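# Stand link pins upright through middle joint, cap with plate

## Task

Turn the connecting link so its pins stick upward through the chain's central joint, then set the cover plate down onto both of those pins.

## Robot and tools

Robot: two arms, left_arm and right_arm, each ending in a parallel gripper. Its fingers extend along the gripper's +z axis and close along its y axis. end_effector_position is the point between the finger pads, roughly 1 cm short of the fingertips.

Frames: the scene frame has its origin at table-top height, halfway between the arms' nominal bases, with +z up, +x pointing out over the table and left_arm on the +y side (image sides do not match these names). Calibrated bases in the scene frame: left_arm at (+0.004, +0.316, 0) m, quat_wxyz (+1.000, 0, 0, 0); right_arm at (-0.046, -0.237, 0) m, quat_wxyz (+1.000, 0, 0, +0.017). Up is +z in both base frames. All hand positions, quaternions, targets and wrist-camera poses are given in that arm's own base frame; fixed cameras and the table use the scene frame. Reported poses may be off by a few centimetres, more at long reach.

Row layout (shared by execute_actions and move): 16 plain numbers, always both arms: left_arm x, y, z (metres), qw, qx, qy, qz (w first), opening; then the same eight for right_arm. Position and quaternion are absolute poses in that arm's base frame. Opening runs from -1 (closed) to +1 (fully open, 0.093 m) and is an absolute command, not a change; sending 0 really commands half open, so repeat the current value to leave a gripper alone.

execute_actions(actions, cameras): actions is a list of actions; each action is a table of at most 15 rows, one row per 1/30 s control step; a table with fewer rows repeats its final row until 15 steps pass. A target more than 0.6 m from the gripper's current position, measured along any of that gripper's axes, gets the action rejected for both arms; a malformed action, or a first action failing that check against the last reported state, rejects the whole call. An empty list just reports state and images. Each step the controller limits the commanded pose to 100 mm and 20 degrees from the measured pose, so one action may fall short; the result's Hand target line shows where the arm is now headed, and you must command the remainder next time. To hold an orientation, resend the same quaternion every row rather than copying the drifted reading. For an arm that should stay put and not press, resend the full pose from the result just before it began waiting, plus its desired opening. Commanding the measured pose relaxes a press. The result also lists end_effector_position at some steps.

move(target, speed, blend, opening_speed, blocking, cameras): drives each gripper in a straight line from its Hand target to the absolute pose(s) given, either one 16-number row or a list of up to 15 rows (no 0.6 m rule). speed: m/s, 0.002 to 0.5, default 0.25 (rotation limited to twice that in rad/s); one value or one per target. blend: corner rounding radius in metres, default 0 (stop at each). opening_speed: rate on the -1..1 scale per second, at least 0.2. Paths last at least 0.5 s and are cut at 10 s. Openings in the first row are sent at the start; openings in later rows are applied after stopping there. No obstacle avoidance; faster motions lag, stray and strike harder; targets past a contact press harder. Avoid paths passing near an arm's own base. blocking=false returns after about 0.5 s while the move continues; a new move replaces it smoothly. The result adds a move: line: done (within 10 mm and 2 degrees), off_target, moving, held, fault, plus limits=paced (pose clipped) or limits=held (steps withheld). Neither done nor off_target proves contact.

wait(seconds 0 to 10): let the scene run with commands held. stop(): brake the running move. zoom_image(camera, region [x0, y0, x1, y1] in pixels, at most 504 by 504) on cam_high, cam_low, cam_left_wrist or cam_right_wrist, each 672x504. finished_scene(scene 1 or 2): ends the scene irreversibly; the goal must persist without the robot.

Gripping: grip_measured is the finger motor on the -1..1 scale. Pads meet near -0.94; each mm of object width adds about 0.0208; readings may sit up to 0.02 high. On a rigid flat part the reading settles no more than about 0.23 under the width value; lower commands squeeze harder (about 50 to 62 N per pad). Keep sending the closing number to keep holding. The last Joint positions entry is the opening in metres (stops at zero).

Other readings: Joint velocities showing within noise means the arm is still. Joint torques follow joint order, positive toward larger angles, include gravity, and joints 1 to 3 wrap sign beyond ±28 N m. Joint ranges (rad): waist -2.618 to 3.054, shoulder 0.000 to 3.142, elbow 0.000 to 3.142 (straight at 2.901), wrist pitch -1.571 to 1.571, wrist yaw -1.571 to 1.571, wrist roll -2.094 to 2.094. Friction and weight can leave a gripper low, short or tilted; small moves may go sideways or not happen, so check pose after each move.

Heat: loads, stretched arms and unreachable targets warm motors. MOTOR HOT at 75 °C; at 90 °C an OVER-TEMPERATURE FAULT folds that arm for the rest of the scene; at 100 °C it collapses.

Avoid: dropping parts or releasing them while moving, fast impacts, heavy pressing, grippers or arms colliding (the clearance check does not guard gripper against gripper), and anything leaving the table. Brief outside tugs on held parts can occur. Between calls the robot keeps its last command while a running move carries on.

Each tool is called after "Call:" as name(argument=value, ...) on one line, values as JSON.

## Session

Call:
execute_actions(actions=[])

Call:
zoom_image(camera="cam_high", region=[200, 180, 500, 480])

Call:
zoom_image(camera="cam_low", region=[120, 140, 480, 400])

Scene clock: 0.00 s.
left_arm: end_effector_position=(+0.3585, +0.0515, +0.1331) grip_measured=+1.000 end_effector_quat_wxyz=(+0.675, -0.147, +0.715, +0.106) | right_arm: end_effector_position=(+0.3870, +0.0023, +0.1461) grip_measured=+1.000 end_effector_quat_wxyz=(+0.681, +0.010, +0.732, -0.013)
Joint positions: left_arm=[-0.038 1.568 0.201 1.294 -0.396 -0.075 0.093] | right_arm=[0.035 1.54 0.287 1.182 0.066 0 0.093]
Joint velocities: within noise
Joint torques (N m): no reading
Heat: left arm: 32 °C; right arm: 39 °C.
Hand target: left_arm +0.3605, +0.0514, +0.1416; +0.685, -0.149, +0.706, +0.104 | right_arm +0.3877, +0.0023, +0.1473; +0.682, +0.010, +0.731, -0.012
Tool commands: left_gripper/opening=+1.0 right_gripper/opening=+1.0
camera_calibration:
cam_left_wrist: T_world_to_cam=[[0.346513, -0.936014, 0.0616923, -0.0830338], [-0.415676, -0.212175, -0.884418, 0.317544], [0.840917, 0.280818, -0.4626, -0.17298], [0, 0, 0, 1]] pos_world=[0.306229, 0.0382297, 0.205943]
cam_right_wrist: T_world_to_cam=[[-0.045857, -0.998945, 0.00257864, 0.0196591], [-0.496914, 0.0205716, -0.867556, 0.356285], [0.866587, -0.0410648, -0.497333, -0.181183], [0, 0, 0, 1]] pos_world=[0.334955, 0.00486878, 0.218938]

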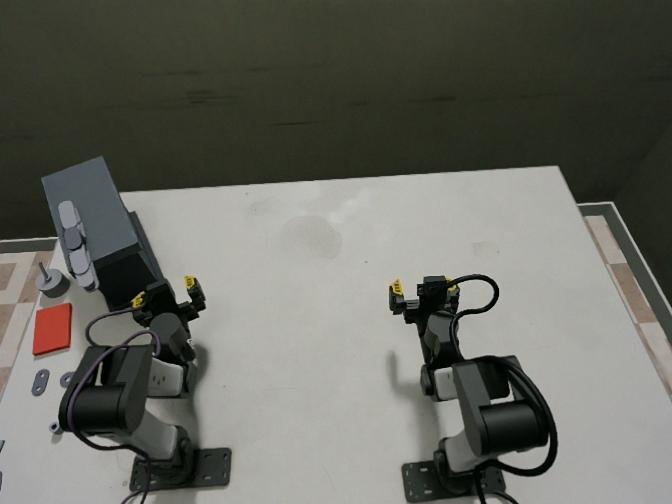

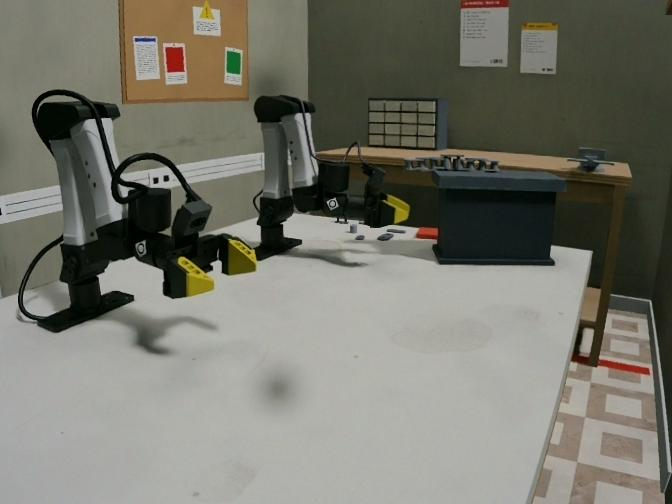

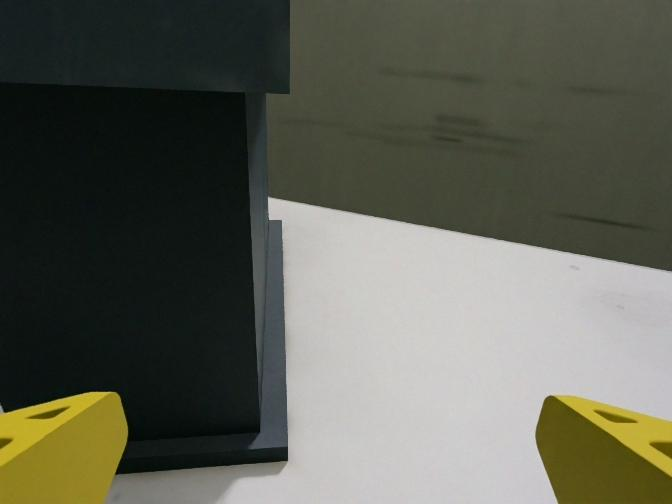

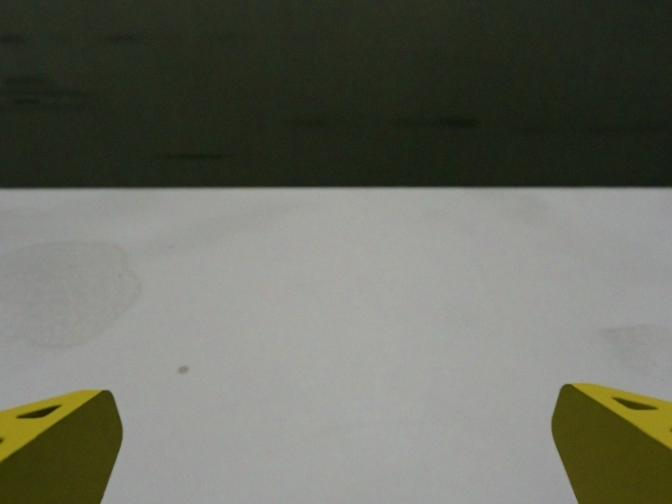

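Scaled by 1.680 from the camera's 672x504 image, which has a finer 960x720 frame.

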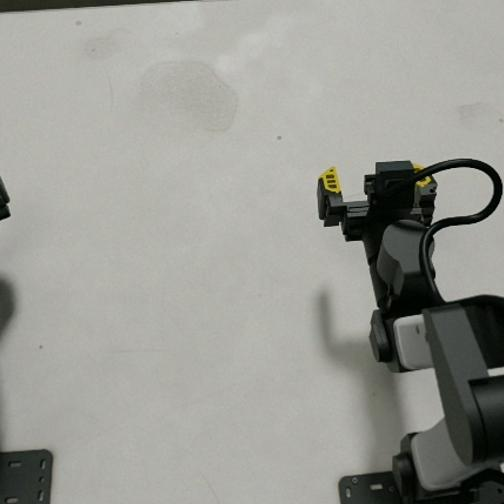

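Scaled by 1.400 from the camera's 672x504 image, which has a finer 960x720 frame.

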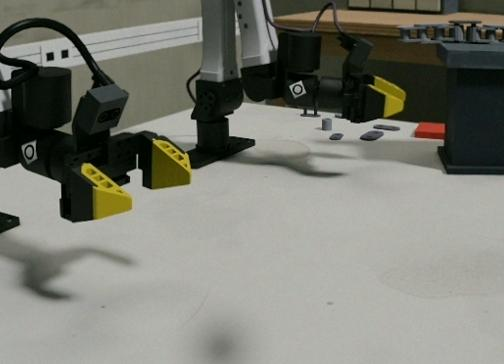

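Call:
move(target=[[0.30,0.05,0.32,0.4226,0,0.9063,0,1,0.387,0.0023,0.1461,0.681,0.010,0.732,-0.013,1],[0.36,0.176,0.35,0.293,-0.2145,0.9293,0.0676,1,0.30,0.0,0.2,0.5,0,0.866,0,1]], blend=0.03)

Scene clock: 141.77 s.
left_arm: end_effector_position=(+0.3588, +0.1698, +0.3469) grip_measured=+1.000 end_effector_quat_wxyz=(+0.290, -0.205, +0.933, +0.060) | right_arm: end_effector_position=(+0.2996, +0.0007, +0.1953) grip_measured=+1.000 end_effector_quat_wxyz=(+0.502, +0.000, +0.865, -0.002)
Joint positions: left_arm=[0.449 1.798 2.331 -1.503 0.017 0.011 0.093] | right_arm=[0.008 0.805 0.611 -0.324 0.011 0.002 0.093]
Joint velocities: within noise
Joint torques (N m): left_arm=[0.46 -6.3 7.16 1.42 -0.14 -0.29] | right_arm=[-1.18 -0.32 10.4 1.83 -0.11 -0.07]
Heat: left arm: 41 °C; right arm: 41 °C.
Hand target: left_arm +0.3599, +0.1760, +0.3499; +0.293, -0.214, +0.929, +0.068 | right_arm +0.3000, +0.0000, +0.1999; +0.500, +0.000, +0.866, +0.000
Off the commanded pose: left_arm 0.007 m, 2 deg | right_arm 0.005 m, 0 deg.
move: done
camera_calibration:
cam_left_wrist: T_world_to_cam=[[0.423648, -0.90553, 0.0232003, -0.0050148], [-0.888452, -0.420378, -0.184217, 0.493916], [0.176567, 0.0574309, -0.982612, 0.349193], [0, 0, 0, 1]] pos_world=[0.379289, 0.183035, 0.434226]
cam_right_wrist: T_world_to_cam=[[-0.0159061, -0.999845, 0.00759864, 0.00402995], [-0.823557, 0.00879125, -0.567165, 0.394763], [0.56701, -0.0152793, -0.823569, 0.0722864], [0, 0, 0, 1]] pos_world=[0.284187, 0.00166334, 0.283398]

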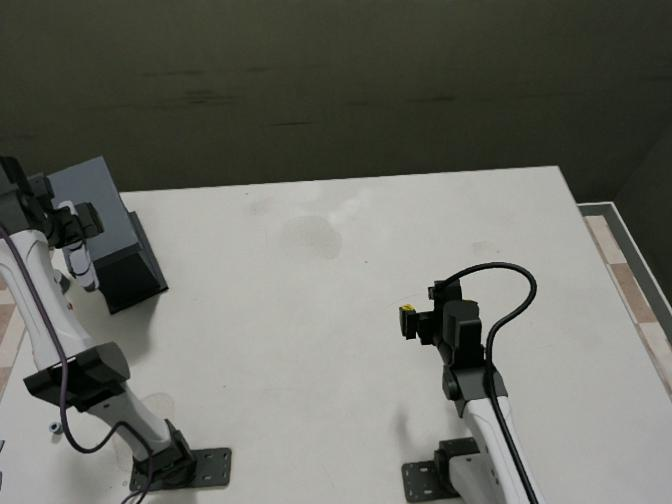

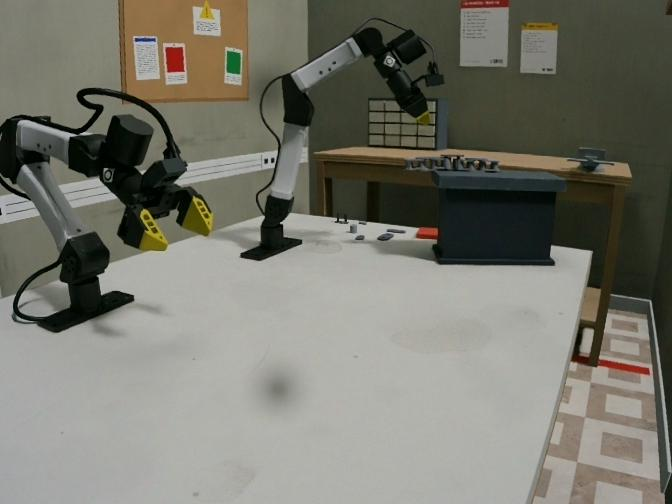

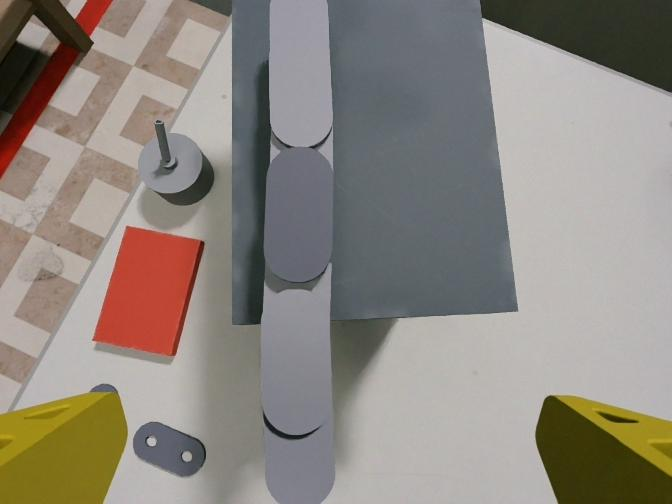

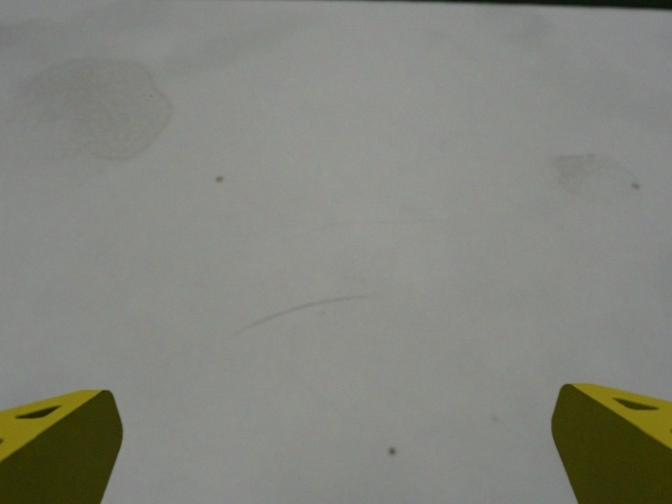

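Call:
move(target=[[0.26,0.135,0.30,0.55,-0.15,0.80,0.13,1,0.30,0,0.2,0.5,0,0.866,0,1],[0.238,0.126,0.245,0.3773,0.3773,0.5980,0.5980,1,0.30,0,0.2,0.5,0,0.866,0,1]], speed=0.3, cameras=["cam_left_wrist","cam_low"])

Scene clock: 200.50 s.
left_arm: end_effector_position=(+0.2381, +0.1267, +0.2419) grip_measured=+1.000 end_effector_quat_wxyz=(+0.374, +0.375, +0.608, +0.591) | right_arm: end_effector_position=(+0.2995, +0.0008, +0.1950) grip_measured=+1.000 end_effector_quat_wxyz=(+0.502, +0.000, +0.865, -0.002)
Joint positions: left_arm=[0.547 0.403 0.283 0.099 0.093 1.562 0.093] | right_arm=[0.008 0.805 0.611 -0.325 0.01 0.002 0.093]
Joint velocities: within noise
Joint torques (N m): left_arm=[0.65 0.38 6.08 2.23 0.13 -0.11] | right_arm=[-0.91 -0.43 10.39 1.89 -0.12 -0.04]
Heat: left arm: 41 °C; right arm: 47 °C.
Hand target: left_arm +0.2379, +0.1260, +0.2449; +0.377, +0.377, +0.598, +0.598 | right_arm +0.3000, +0.0001, +0.1998; +0.500, +0.000, +0.866, +0.000
Off the commanded pose: left_arm 0.003 m, 1 deg | right_arm 0.005 m, 0 deg.
move: done
camera_calibration:
cam_left_wrist: T_world_to_cam=[[-0.0164727, -0.0361536, -0.99921, 0.251439], [-0.764195, 0.644895, -0.0107354, 0.142659], [0.644774, 0.763415, -0.0382516, -0.159607], [0, 0, 0, 1]] pos_world=[0.216072, 0.0389367, 0.246666]
Images, in order (width x height): cam_low 672x504, cam_left_wrist 672x504.

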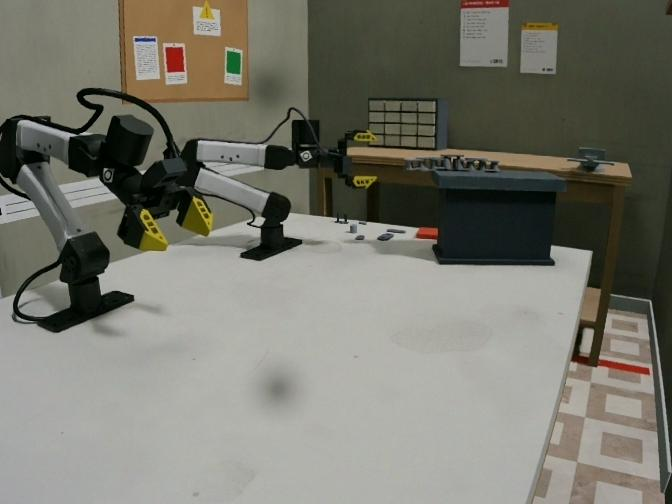

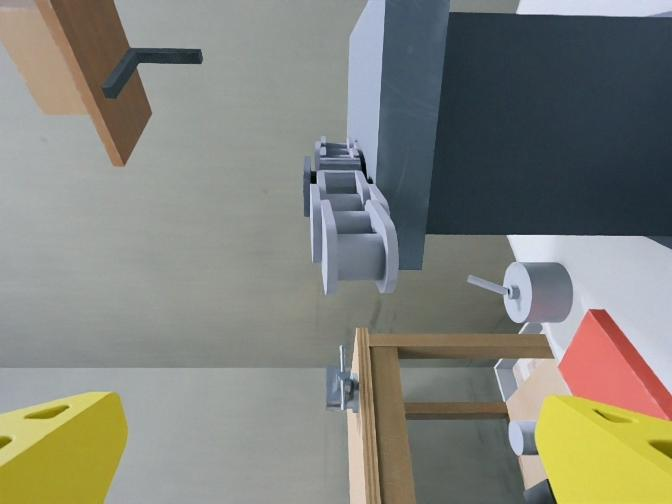

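Call:
move(target=[[0.29,0.1515,0.2345,0.3773,0.3773,0.5980,0.5980,1,0.30,0,0.2,0.5,0,0.866,0,1]], speed=0.15, cameras=["cam_left_wrist","cam_low"])

Call:
zoom_image(camera="cam_low", region=[320, 110, 520, 230])

Scene clock: 219.10 s.
left_arm: end_effector_position=(+0.2878, +0.1503, +0.2242) grip_measured=+1.000 end_effector_quat_wxyz=(+0.377, +0.382, +0.608, +0.585) | right_arm: end_effector_position=(+0.2995, +0.0008, +0.1950) grip_measured=+1.000 end_effector_quat_wxyz=(+0.502, +0.000, +0.865, -0.002)
Joint positions: left_arm=[0.528 0.834 0.283 0.52 0.09 1.563 0.093] | right_arm=[0.008 0.805 0.611 -0.325 0.01 0.002 0.093]
Joint velocities: within noise
Joint torques (N m): left_arm=[-0.96 -0.61 7.77 2.24 -0.15 -0.15] | right_arm=[-0.95 -0.13 10.47 1.92 -0.1 0.01]
Heat: left arm: 43 °C; right arm: 48 °C.
Hand target: left_arm +0.2896, +0.1513, +0.2344; +0.377, +0.377, +0.598, +0.598 | right_arm +0.3000, +0.0000, +0.1999; +0.500, +0.000, +0.866, +0.000
Off the commanded pose: left_arm 0.011 m, 2 deg | right_arm 0.005 m, 0 deg.
move: off_target (left_arm)
camera_calibration:
cam_left_wrist: T_world_to_cam=[[-0.025808, -0.0395942, -0.998883, 0.238585], [-0.75357, 0.657335, -0.00658585, 0.159389], [0.656861, 0.752558, -0.0468015, -0.210239], [0, 0, 0, 1]] pos_world=[0.264366, 0.062892, 0.229529]
Images, in order (width x height): cam_low 672x504, cam_left_wrist 672x504.

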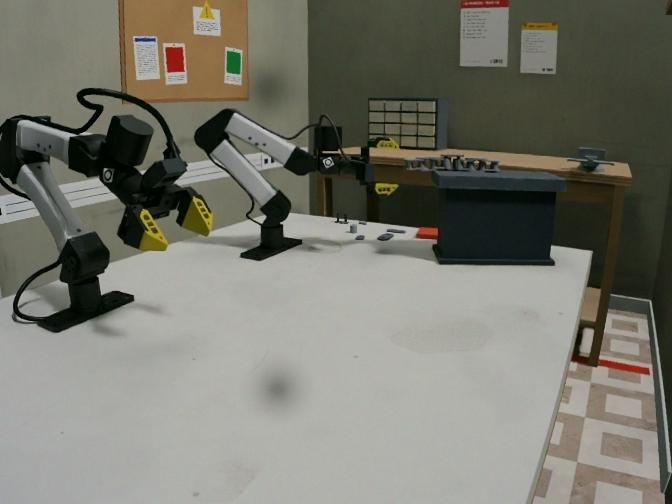

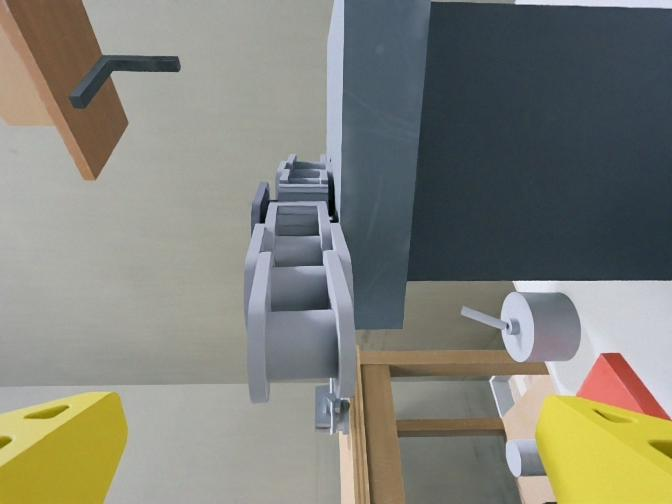

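Scaled by 2.520 from the camera's 672x504 image, which has a finer 960x720 frame.

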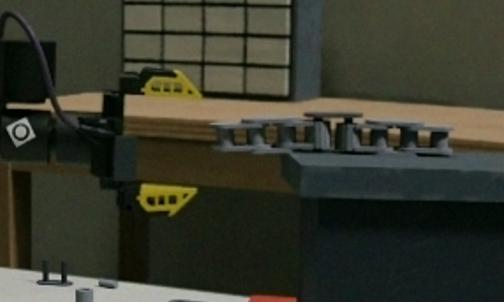

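Call:
move(target=[[0.29,0.1515,0.2455,0.3773,0.3773,0.5980,0.5980,1,0.30,0,0.2,0.5,0,0.866,0,1],[0.3215,0.1680,0.2455,0.3773,0.3773,0.5980,0.5980,1,0.30,0,0.2,0.5,0,0.866,0,1]], speed=0.1, cameras=["cam_left_wrist","cam_low"])

Call:
zoom_image(camera="cam_low", region=[360, 120, 520, 220])

Scene clock: 228.77 s.
left_arm: end_effector_position=(+0.3160, +0.1652, +0.2255) grip_measured=+1.000 end_effector_quat_wxyz=(+0.373, +0.386, +0.614, +0.579) | right_arm: end_effector_position=(+0.2995, +0.0008, +0.1949) grip_measured=+1.000 end_effector_quat_wxyz=(+0.502, +0.000, +0.865, -0.002)
Joint positions: left_arm=[0.521 1.029 0.374 0.603 0.084 1.563 0.093] | right_arm=[0.008 0.805 0.611 -0.325 0.01 0.002 0.093]
Joint velocities: within noise
Joint torques (N m): left_arm=[-0.99 -1.84 9.43 2.23 -0.15 -0.16] | right_arm=[-0.87 -0.25 10.35 1.87 -0.07 -0.06]
Heat: left arm: 45 °C; right arm: 48 °C.
Hand target: left_arm +0.3205, +0.1674, +0.2454; +0.377, +0.377, +0.598, +0.598 | right_arm +0.3000, +0.0000, +0.1998; +0.500, +0.000, +0.866, +0.000
Off the commanded pose: left_arm 0.021 m, 3 deg | right_arm 0.005 m, 0 deg.
move: off_target (left_arm)
camera_calibration:
cam_left_wrist: T_world_to_cam=[[-0.0437504, -0.0496503, -0.997808, 0.248332], [-0.753622, 0.657308, 0.000336457, 0.169278], [0.65585, 0.751985, -0.066175, -0.235175], [0, 0, 0, 1]] pos_world=[0.292676, 0.0779103, 0.232168]
Images, in order (width x height): cam_low 672x504, cam_left_wrist 672x504.

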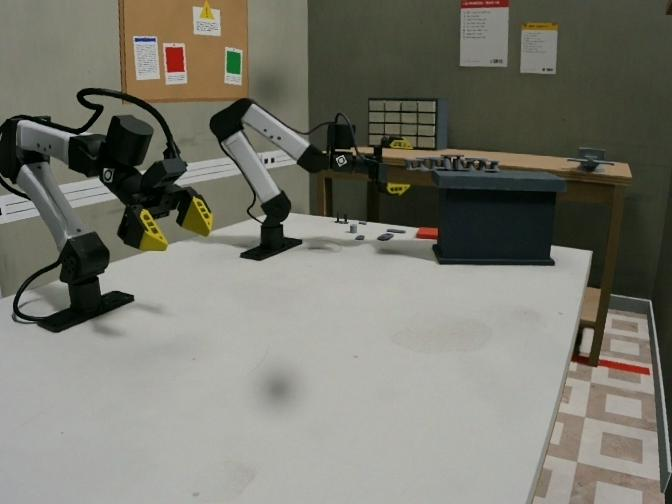

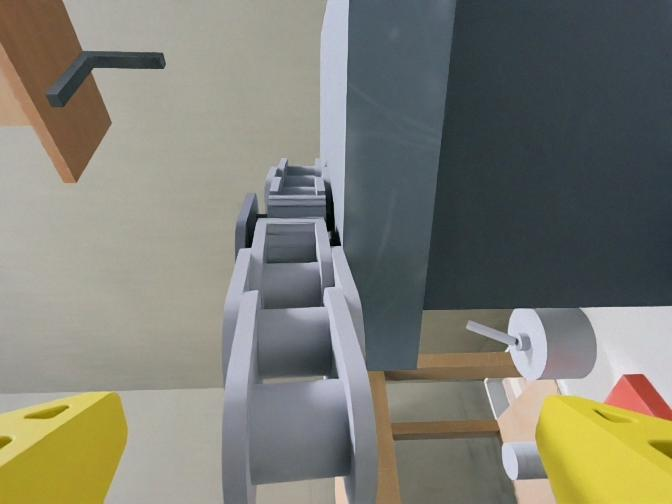

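Scaled by 3.150 from the camera's 672x504 image, which has a finer 960x720 frame.

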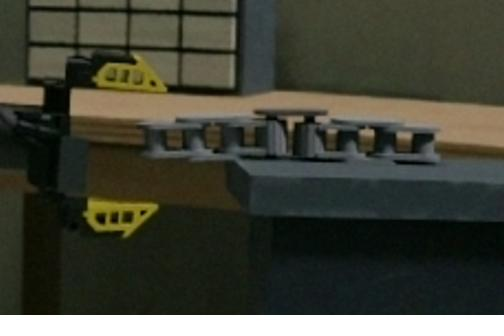

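Call:
move(target=[[0.3245,0.1690,0.2545,0.3903,0.3639,0.5768,0.6185,1,0.30,0,0.2,0.5,0,0.866,0,1]], speed=0.1, cameras=["cam_left_wrist","cam_low"])

Call:
zoom_image(camera="cam_low", region=[360, 120, 520, 220])

Scene clock: 236.47 s.
left_arm: end_effector_position=(+0.3211, +0.1677, +0.2415) grip_measured=+1.000 end_effector_quat_wxyz=(+0.387, +0.372, +0.588, +0.605) | right_arm: end_effector_position=(+0.2995, +0.0008, +0.1949) grip_measured=+1.000 end_effector_quat_wxyz=(+0.502, +0.000, +0.865, -0.002)
Joint positions: left_arm=[0.518 1.074 0.374 0.732 0.08 1.563 0.093] | right_arm=[0.008 0.805 0.611 -0.325 0.01 0.002 0.093]
Joint velocities: within noise
Joint torques (N m): left_arm=[-0.98 -2.04 8.17 2.19 -0.15 -0.21] | right_arm=[-1.06 -0.25 10.4 1.85 -0.06 -0.02]
Heat: left arm: 45 °C; right arm: 48 °C.
Hand target: left_arm +0.3240, +0.1688, +0.2544; +0.390, +0.364, +0.577, +0.618 | right_arm +0.3000, +0.0000, +0.1998; +0.500, +0.000, +0.866, +0.000
Off the commanded pose: left_arm 0.013 m, 2 deg | right_arm 0.005 m, 0 deg.
move: off_target (left_arm)
camera_calibration:
cam_left_wrist: T_world_to_cam=[[0.0293698, -0.00777855, -0.999538, 0.23455], [-0.753141, 0.657295, -0.027245, 0.178088], [0.657203, 0.753594, 0.0134463, -0.259299], [0, 0, 0, 1]] pos_world=[0.297649, 0.0801747, 0.24278]
Images, in order (width x height): cam_low 672x504, cam_left_wrist 672x504.

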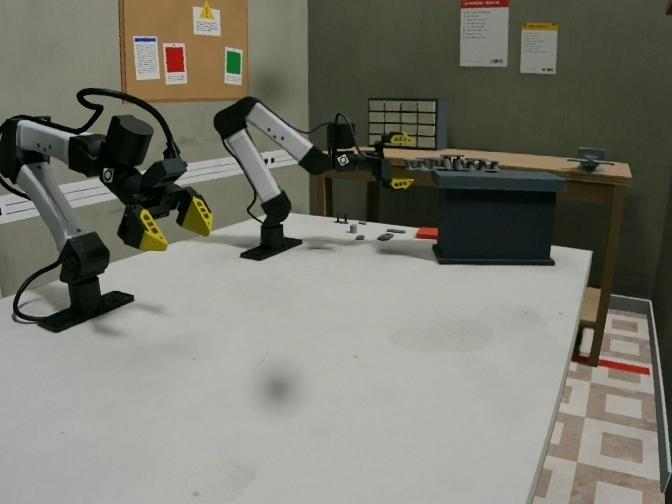

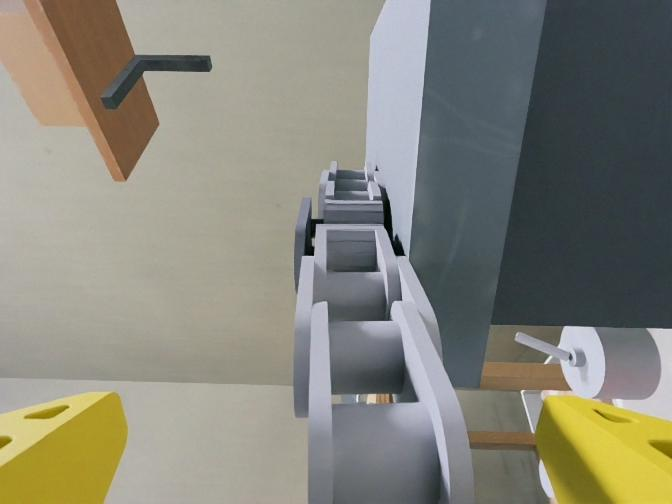

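Scaled by 3.150 from the camera's 672x504 image, which has a finer 960x720 frame.

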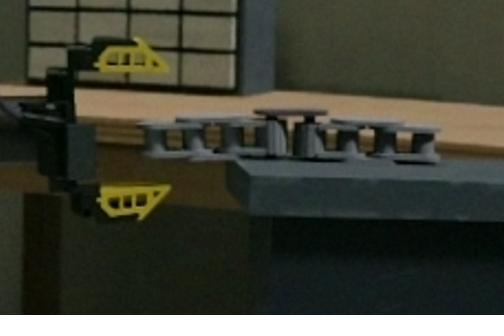

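Call:
move(target=[[0.3240,0.1690,0.2455,0.3903,0.3639,0.5768,0.6185,1,0.30,0,0.2,0.5,0,0.866,0,1]], speed=0.1, cameras=["cam_left_wrist","cam_low"])

Call:
zoom_image(camera="cam_low", region=[360, 120, 520, 220])

Scene clock: 244.63 s.
left_arm: end_effector_position=(+0.3236, +0.1691, +0.2455) grip_measured=+1.000 end_effector_quat_wxyz=(+0.391, +0.367, +0.579, +0.614) | right_arm: end_effector_position=(+0.2995, +0.0008, +0.1949) grip_measured=+1.000 end_effector_quat_wxyz=(+0.502, +0.000, +0.865, -0.002)
Joint positions: left_arm=[0.518 1.101 0.374 0.786 0.08 1.563 0.093] | right_arm=[0.008 0.805 0.611 -0.325 0.01 0.002 0.093]
Joint velocities: within noise
Joint torques (N m): left_arm=[-0.85 -2.21 5.85 2.24 -0.14 -0.2] | right_arm=[-0.9 -0.39 10.03 1.83 -0.11 0]
Heat: left arm: 44 °C; right arm: 49 °C.
Hand target: left_arm +0.3239, +0.1690, +0.2456; +0.390, +0.364, +0.577, +0.618 | right_arm +0.3000, +0.0000, +0.1998; +0.500, +0.000, +0.866, +0.000
Off the commanded pose: left_arm 0.000 m, 1 deg | right_arm 0.005 m, 0 deg.
move: done
camera_calibration:
cam_left_wrist: T_world_to_cam=[[0.0532079, 0.00581572, -0.998567, 0.22819], [-0.752383, 0.657727, -0.0362596, 0.181018], [0.656573, 0.753234, 0.0393719, -0.268119], [0, 0, 0, 1]] pos_world=[0.300093, 0.0815686, 0.244983]
Images, in order (width x height): cam_low 672x504, cam_left_wrist 672x504.

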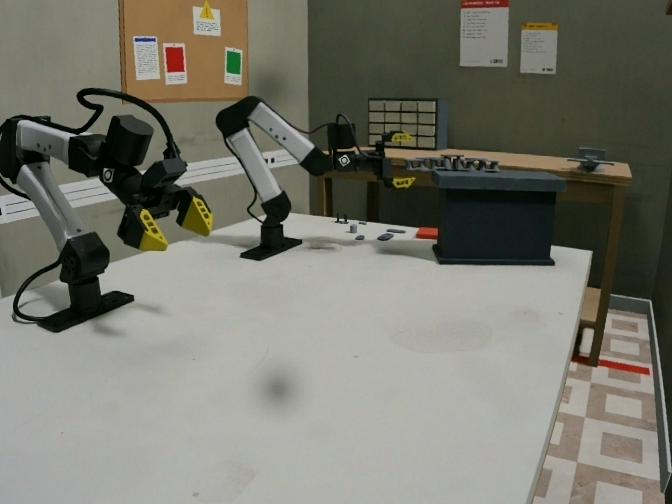

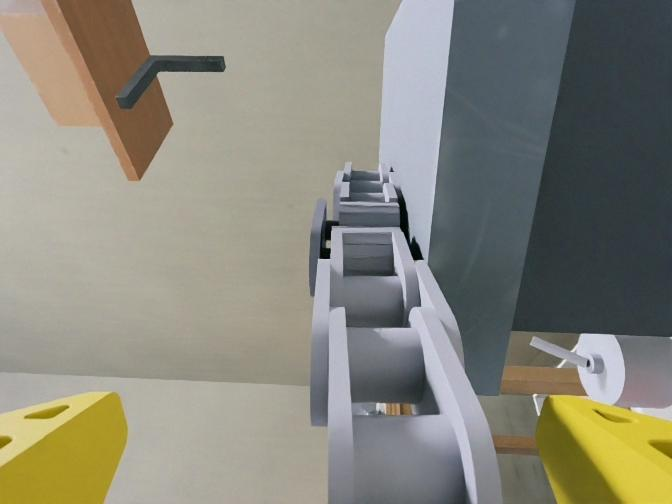

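Scaled by 3.150 from the camera's 672x504 image, which has a finer 960x720 frame.

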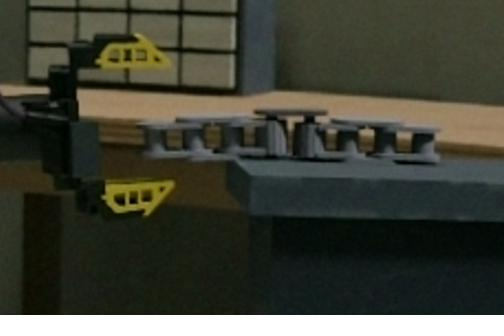

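Call:
move(target=[[0.3220,0.1680,0.229,0.3838,0.3706,0.5874,0.6083,1,0.30,0,0.2,0.5,0,0.866,0,1]], speed=0.1, cameras=["cam_left_wrist"])

Scene clock: 249.20 s.
left_arm: end_effector_position=(+0.3219, +0.1681, +0.2293) grip_measured=+1.000 end_effector_quat_wxyz=(+0.386, +0.373, +0.590, +0.603) | right_arm: end_effector_position=(+0.2995, +0.0008, +0.1949) grip_measured=+1.000 end_effector_quat_wxyz=(+0.502, +0.000, +0.865, -0.002)
Joint positions: left_arm=[0.518 1.113 0.344 0.794 0.08 1.563 0.093] | right_arm=[0.008 0.805 0.611 -0.325 0.01 0.002 0.093]
Joint velocities: within noise
Joint torques (N m): left_arm=[-0.77 -2.26 5.64 2.21 -0.13 -0.18] | right_arm=[-1.2 -0.09 10.4 1.86 -0.09 -0.04]
Heat: left arm: 45 °C; right arm: 49 °C.
Hand target: left_arm +0.3219, +0.1680, +0.2290; +0.384, +0.371, +0.588, +0.608 | right_arm +0.3000, +0.0000, +0.1998; +0.500, +0.000, +0.866, +0.000
Off the commanded pose: left_arm 0.000 m, 1 deg | right_arm 0.005 m, 0 deg.
move: done
camera_calibration:
cam_left_wrist: T_world_to_cam=[[0.0234074, -0.0111788, -0.999664, 0.224821], [-0.753297, 0.657206, -0.0249879, 0.177589], [0.657264, 0.753628, 0.00696251, -0.258497], [0, 0, 0, 1]] pos_world=[0.298415, 0.080612, 0.230983]
Images, in order (width x height): cam_left_wrist 672x504.

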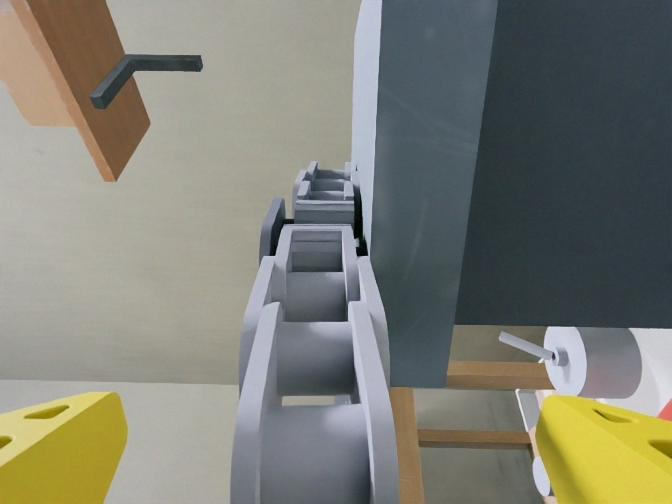

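Call:
move(target=[[0.3220,0.1680,0.2345,0.3838,0.3706,0.5874,0.6083,0.6,0.30,0,0.2,0.5,0,0.866,0,1],[0.3220,0.1680,0.2345,0.3838,0.3706,0.5874,0.6083,-0.7,0.30,0,0.2,0.5,0,0.866,0,1]], speed=0.1, opening_speed=1, cameras=["cam_left_wrist","cam_low"])

Call:
zoom_image(camera="cam_low", region=[360, 120, 520, 220])

Scene clock: 261.10 s.
left_arm: end_effector_position=(+0.3218, +0.1681, +0.2328) grip_measured=-0.513 end_effector_quat_wxyz=(+0.388, +0.370, +0.586, +0.608) | right_arm: end_effector_position=(+0.2995, +0.0008, +0.1949) grip_measured=+1.000 end_effector_quat_wxyz=(+0.502, +0.000, +0.865, -0.002)
Joint positions: left_arm=[0.518 1.113 0.344 0.808 0.08 1.563 0.021] | right_arm=[0.008 0.805 0.611 -0.325 0.01 0.002 0.093]
Joint velocities: within noise
Joint torques (N m): left_arm=[-0.79 -4.07 6.94 1.73 -0.14 -0.18] | right_arm=[-0.98 -0.21 10.52 1.88 -0.13 -0.02]
Heat: left arm: 45 °C; right arm: 49 °C.
Hand target: left_arm +0.3219, +0.1680, +0.2345; +0.384, +0.371, +0.587, +0.609 | right_arm +0.3000, +0.0000, +0.1998; +0.500, +0.000, +0.866, +0.000
Off the commanded pose: left_arm 0.002 m, 1 deg | right_arm 0.005 m, 0 deg.
move: done
camera_calibration:
cam_left_wrist: T_world_to_cam=[[0.0359937, -0.00400111, -0.999344, 0.222995], [-0.752952, 0.657402, -0.0297514, 0.178604], [0.65709, 0.753529, 0.0206497, -0.261528], [0, 0, 0, 1]] pos_world=[0.298301, 0.0805465, 0.233563]
Images, in order (width x height): cam_low 672x504, cam_left_wrist 672x504.

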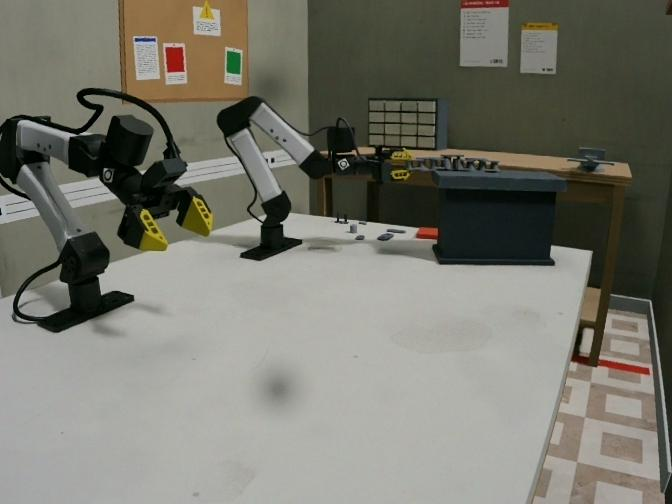

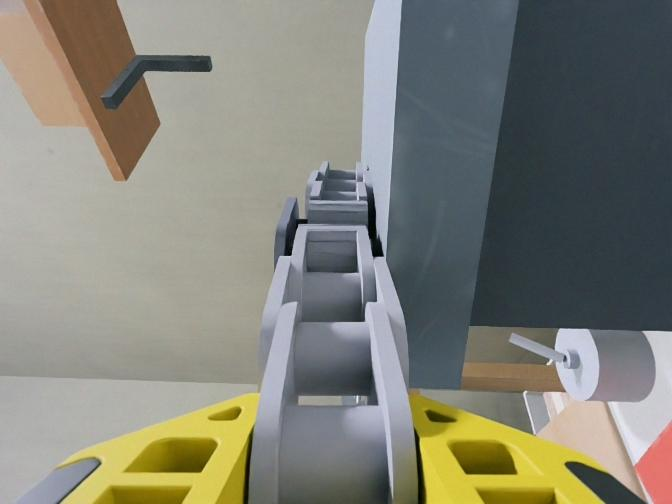

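Scaled by 3.150 from the camera's 672x504 image, which has a finer 960x720 frame.

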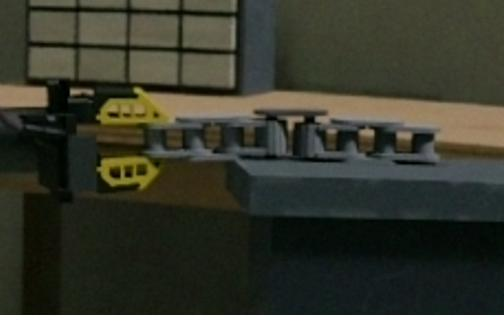

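Call:
move(target=[[0.3426,0.1778,0.240,0.3838,0.3706,0.5874,0.6083,-0.7,0.25,0,0.15,0.5,0,0.866,0,1],[0.3626,0.1873,0.243,0.3838,0.3706,0.5874,0.6083,-0.7,0.25,0,0.15,0.5,0,0.866,0,1]], speed=0.06, cameras=["cam_left_wrist","cam_low"])

Call:
zoom_image(camera="cam_low", region=[360, 120, 520, 220])

Scene clock: 314.33 s.
left_arm: end_effector_position=(+0.3572, +0.1849, +0.2360) grip_measured=-0.513 end_effector_quat_wxyz=(+0.386, +0.374, +0.591, +0.602) | right_arm: end_effector_position=(+0.2541, +0.0005, +0.1586) grip_measured=+1.000 end_effector_quat_wxyz=(+0.512, +0.000, +0.859, -0.002)
Joint positions: left_arm=[0.507 1.295 0.482 0.835 0.071 1.563 0.021] | right_arm=[0.008 0.516 0.395 -0.375 0.01 0.002 0.093]
Joint velocities: within noise
Joint torques (N m): left_arm=[-0.99 -3.07 8.49 1.98 -0.16 -0.17] | right_arm=[-1.2 0.43 6.79 1.88 -0.11 -0.06]
Heat: left arm: 44 °C; right arm: 50 °C.
Hand target: left_arm +0.3623, +0.1871, +0.2431; +0.384, +0.371, +0.587, +0.608 | right_arm +0.2503, +0.0001, +0.1501; +0.500, +0.000, +0.866, +0.000
Off the commanded pose: left_arm 0.009 m, 1 deg | right_arm 0.010 m, 2 deg.
move: done
camera_calibration:
cam_left_wrist: T_world_to_cam=[[0.0204998, -0.0130935, -0.999704, 0.232322], [-0.752111, 0.658597, -0.0240486, 0.192395], [0.658717, 0.752382, 0.00365337, -0.293839], [0, 0, 0, 1]] pos_world=[0.333496, 0.0974099, 0.237954]
Images, in order (width x height): cam_low 672x504, cam_left_wrist 672x504.

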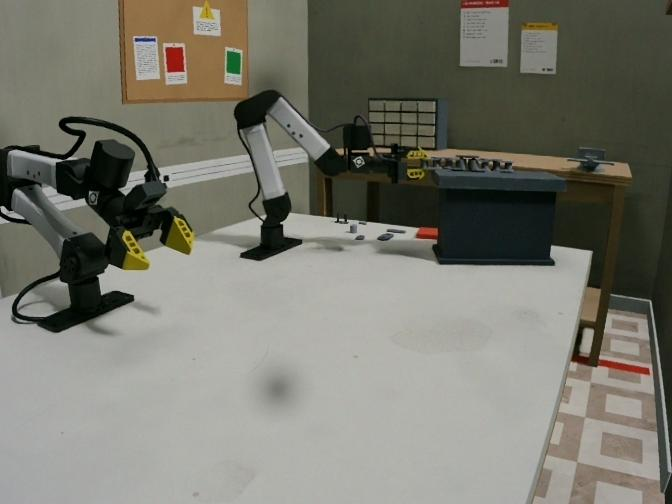

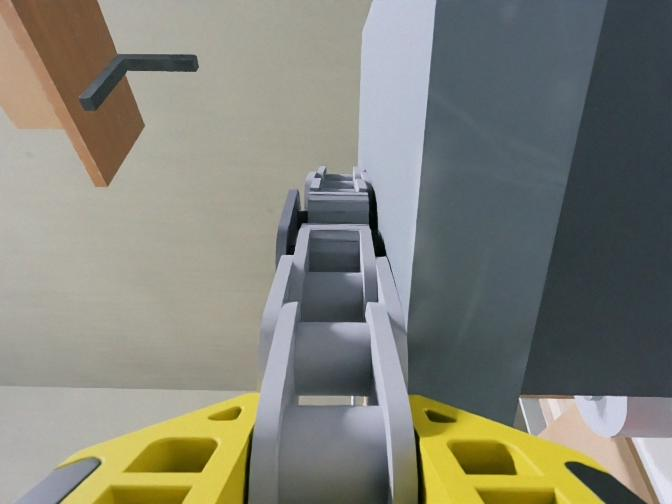

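Scaled by 3.150 from the camera's 672x504 image, which has a finer 960x720 frame.

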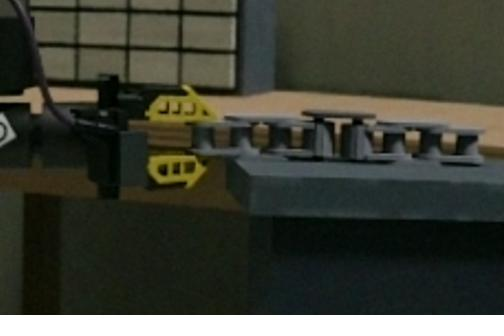

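Call:
execute_actions(actions=[])

Scene clock: 348.43 s.
left_arm: end_effector_position=(+0.3571, +0.1849, +0.2360) grip_measured=-0.513 end_effector_quat_wxyz=(+0.386, +0.374, +0.591, +0.602) | right_arm: end_effector_position=(+0.2540, +0.0005, +0.1585) grip_measured=+1.000 end_effector_quat_wxyz=(+0.512, +0.000, +0.859, -0.002)
Joint positions: left_arm=[0.507 1.295 0.482 0.835 0.07 1.563 0.021] | right_arm=[0.008 0.516 0.395 -0.375 0.01 0.002 0.093]
Joint velocities: within noise
Joint torques (N m): left_arm=[-0.99 -3.06 8.47 1.98 -0.16 -0.17] | right_arm=[-1.03 0.35 6.78 1.9 -0.14 -0.01]
Heat: left arm: 46 °C; right arm: 49 °C.
Hand target: left_arm +0.3623, +0.1871, +0.2431; +0.384, +0.371, +0.587, +0.608 | right_arm +0.2503, +0.0001, +0.1501; +0.500, +0.000, +0.866, +0.000
Tool commands: left_gripper/opening=-0.7 right_gripper/opening=+1.0
Off the commanded pose: left_arm 0.009 m, 1 deg | right_arm 0.009 m, 2 deg.
camera_calibration:
cam_left_wrist: T_world_to_cam=[[0.0205089, -0.013093, -0.999704, 0.23232], [-0.752362, 0.65831, -0.0240565, 0.192481], [0.65843, 0.752633, 0.00365053, -0.293808], [0, 0, 0, 1]] pos_world=[0.333503, 0.0974591, 0.237954]
cam_right_wrist: T_world_to_cam=[[-0.0153973, -0.999859, 0.00669597, 0.0033428], [-0.810816, 0.00856688, -0.585238, 0.335968], [0.585099, -0.0144403, -0.810834, 0.0612495], [0, 0, 0, 1]] pos_world=[0.236623, 0.0013486, 0.246262]

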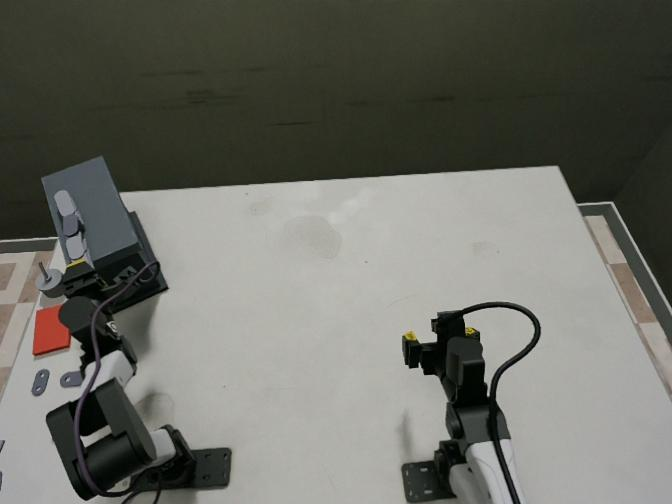

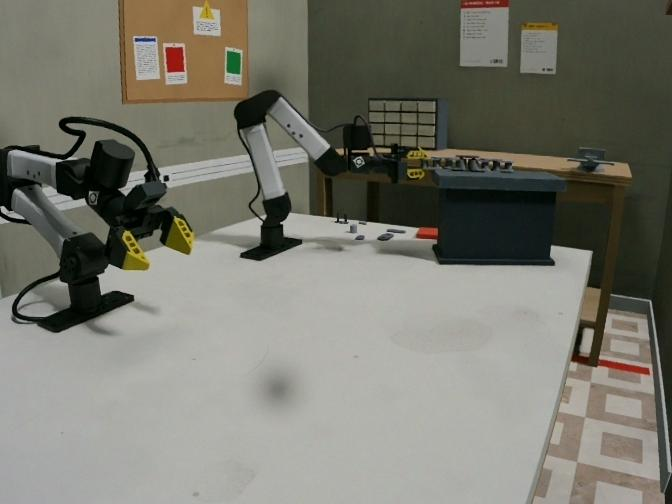

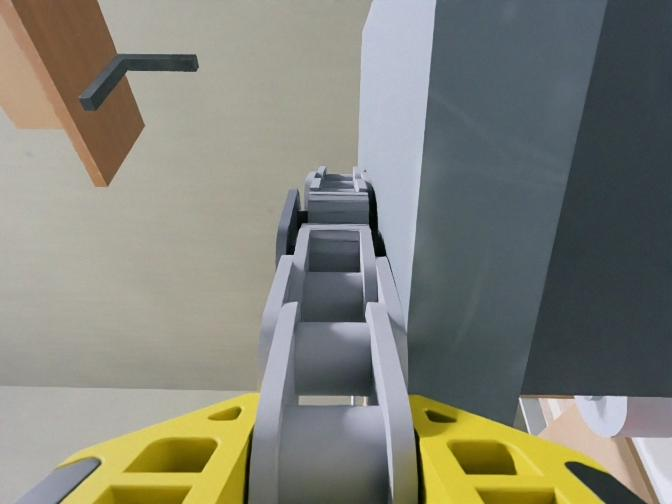

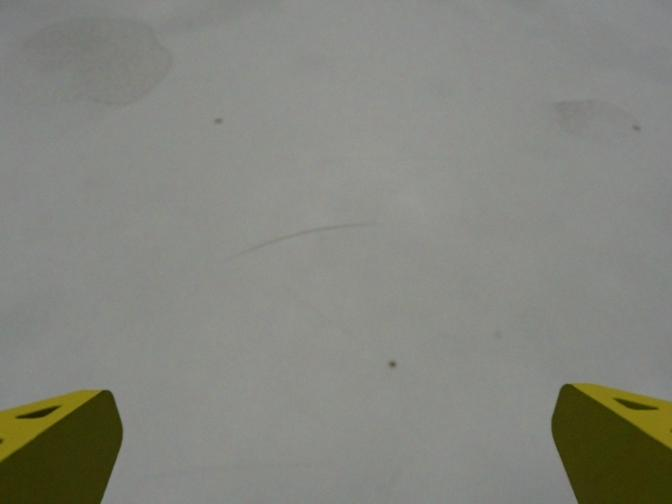

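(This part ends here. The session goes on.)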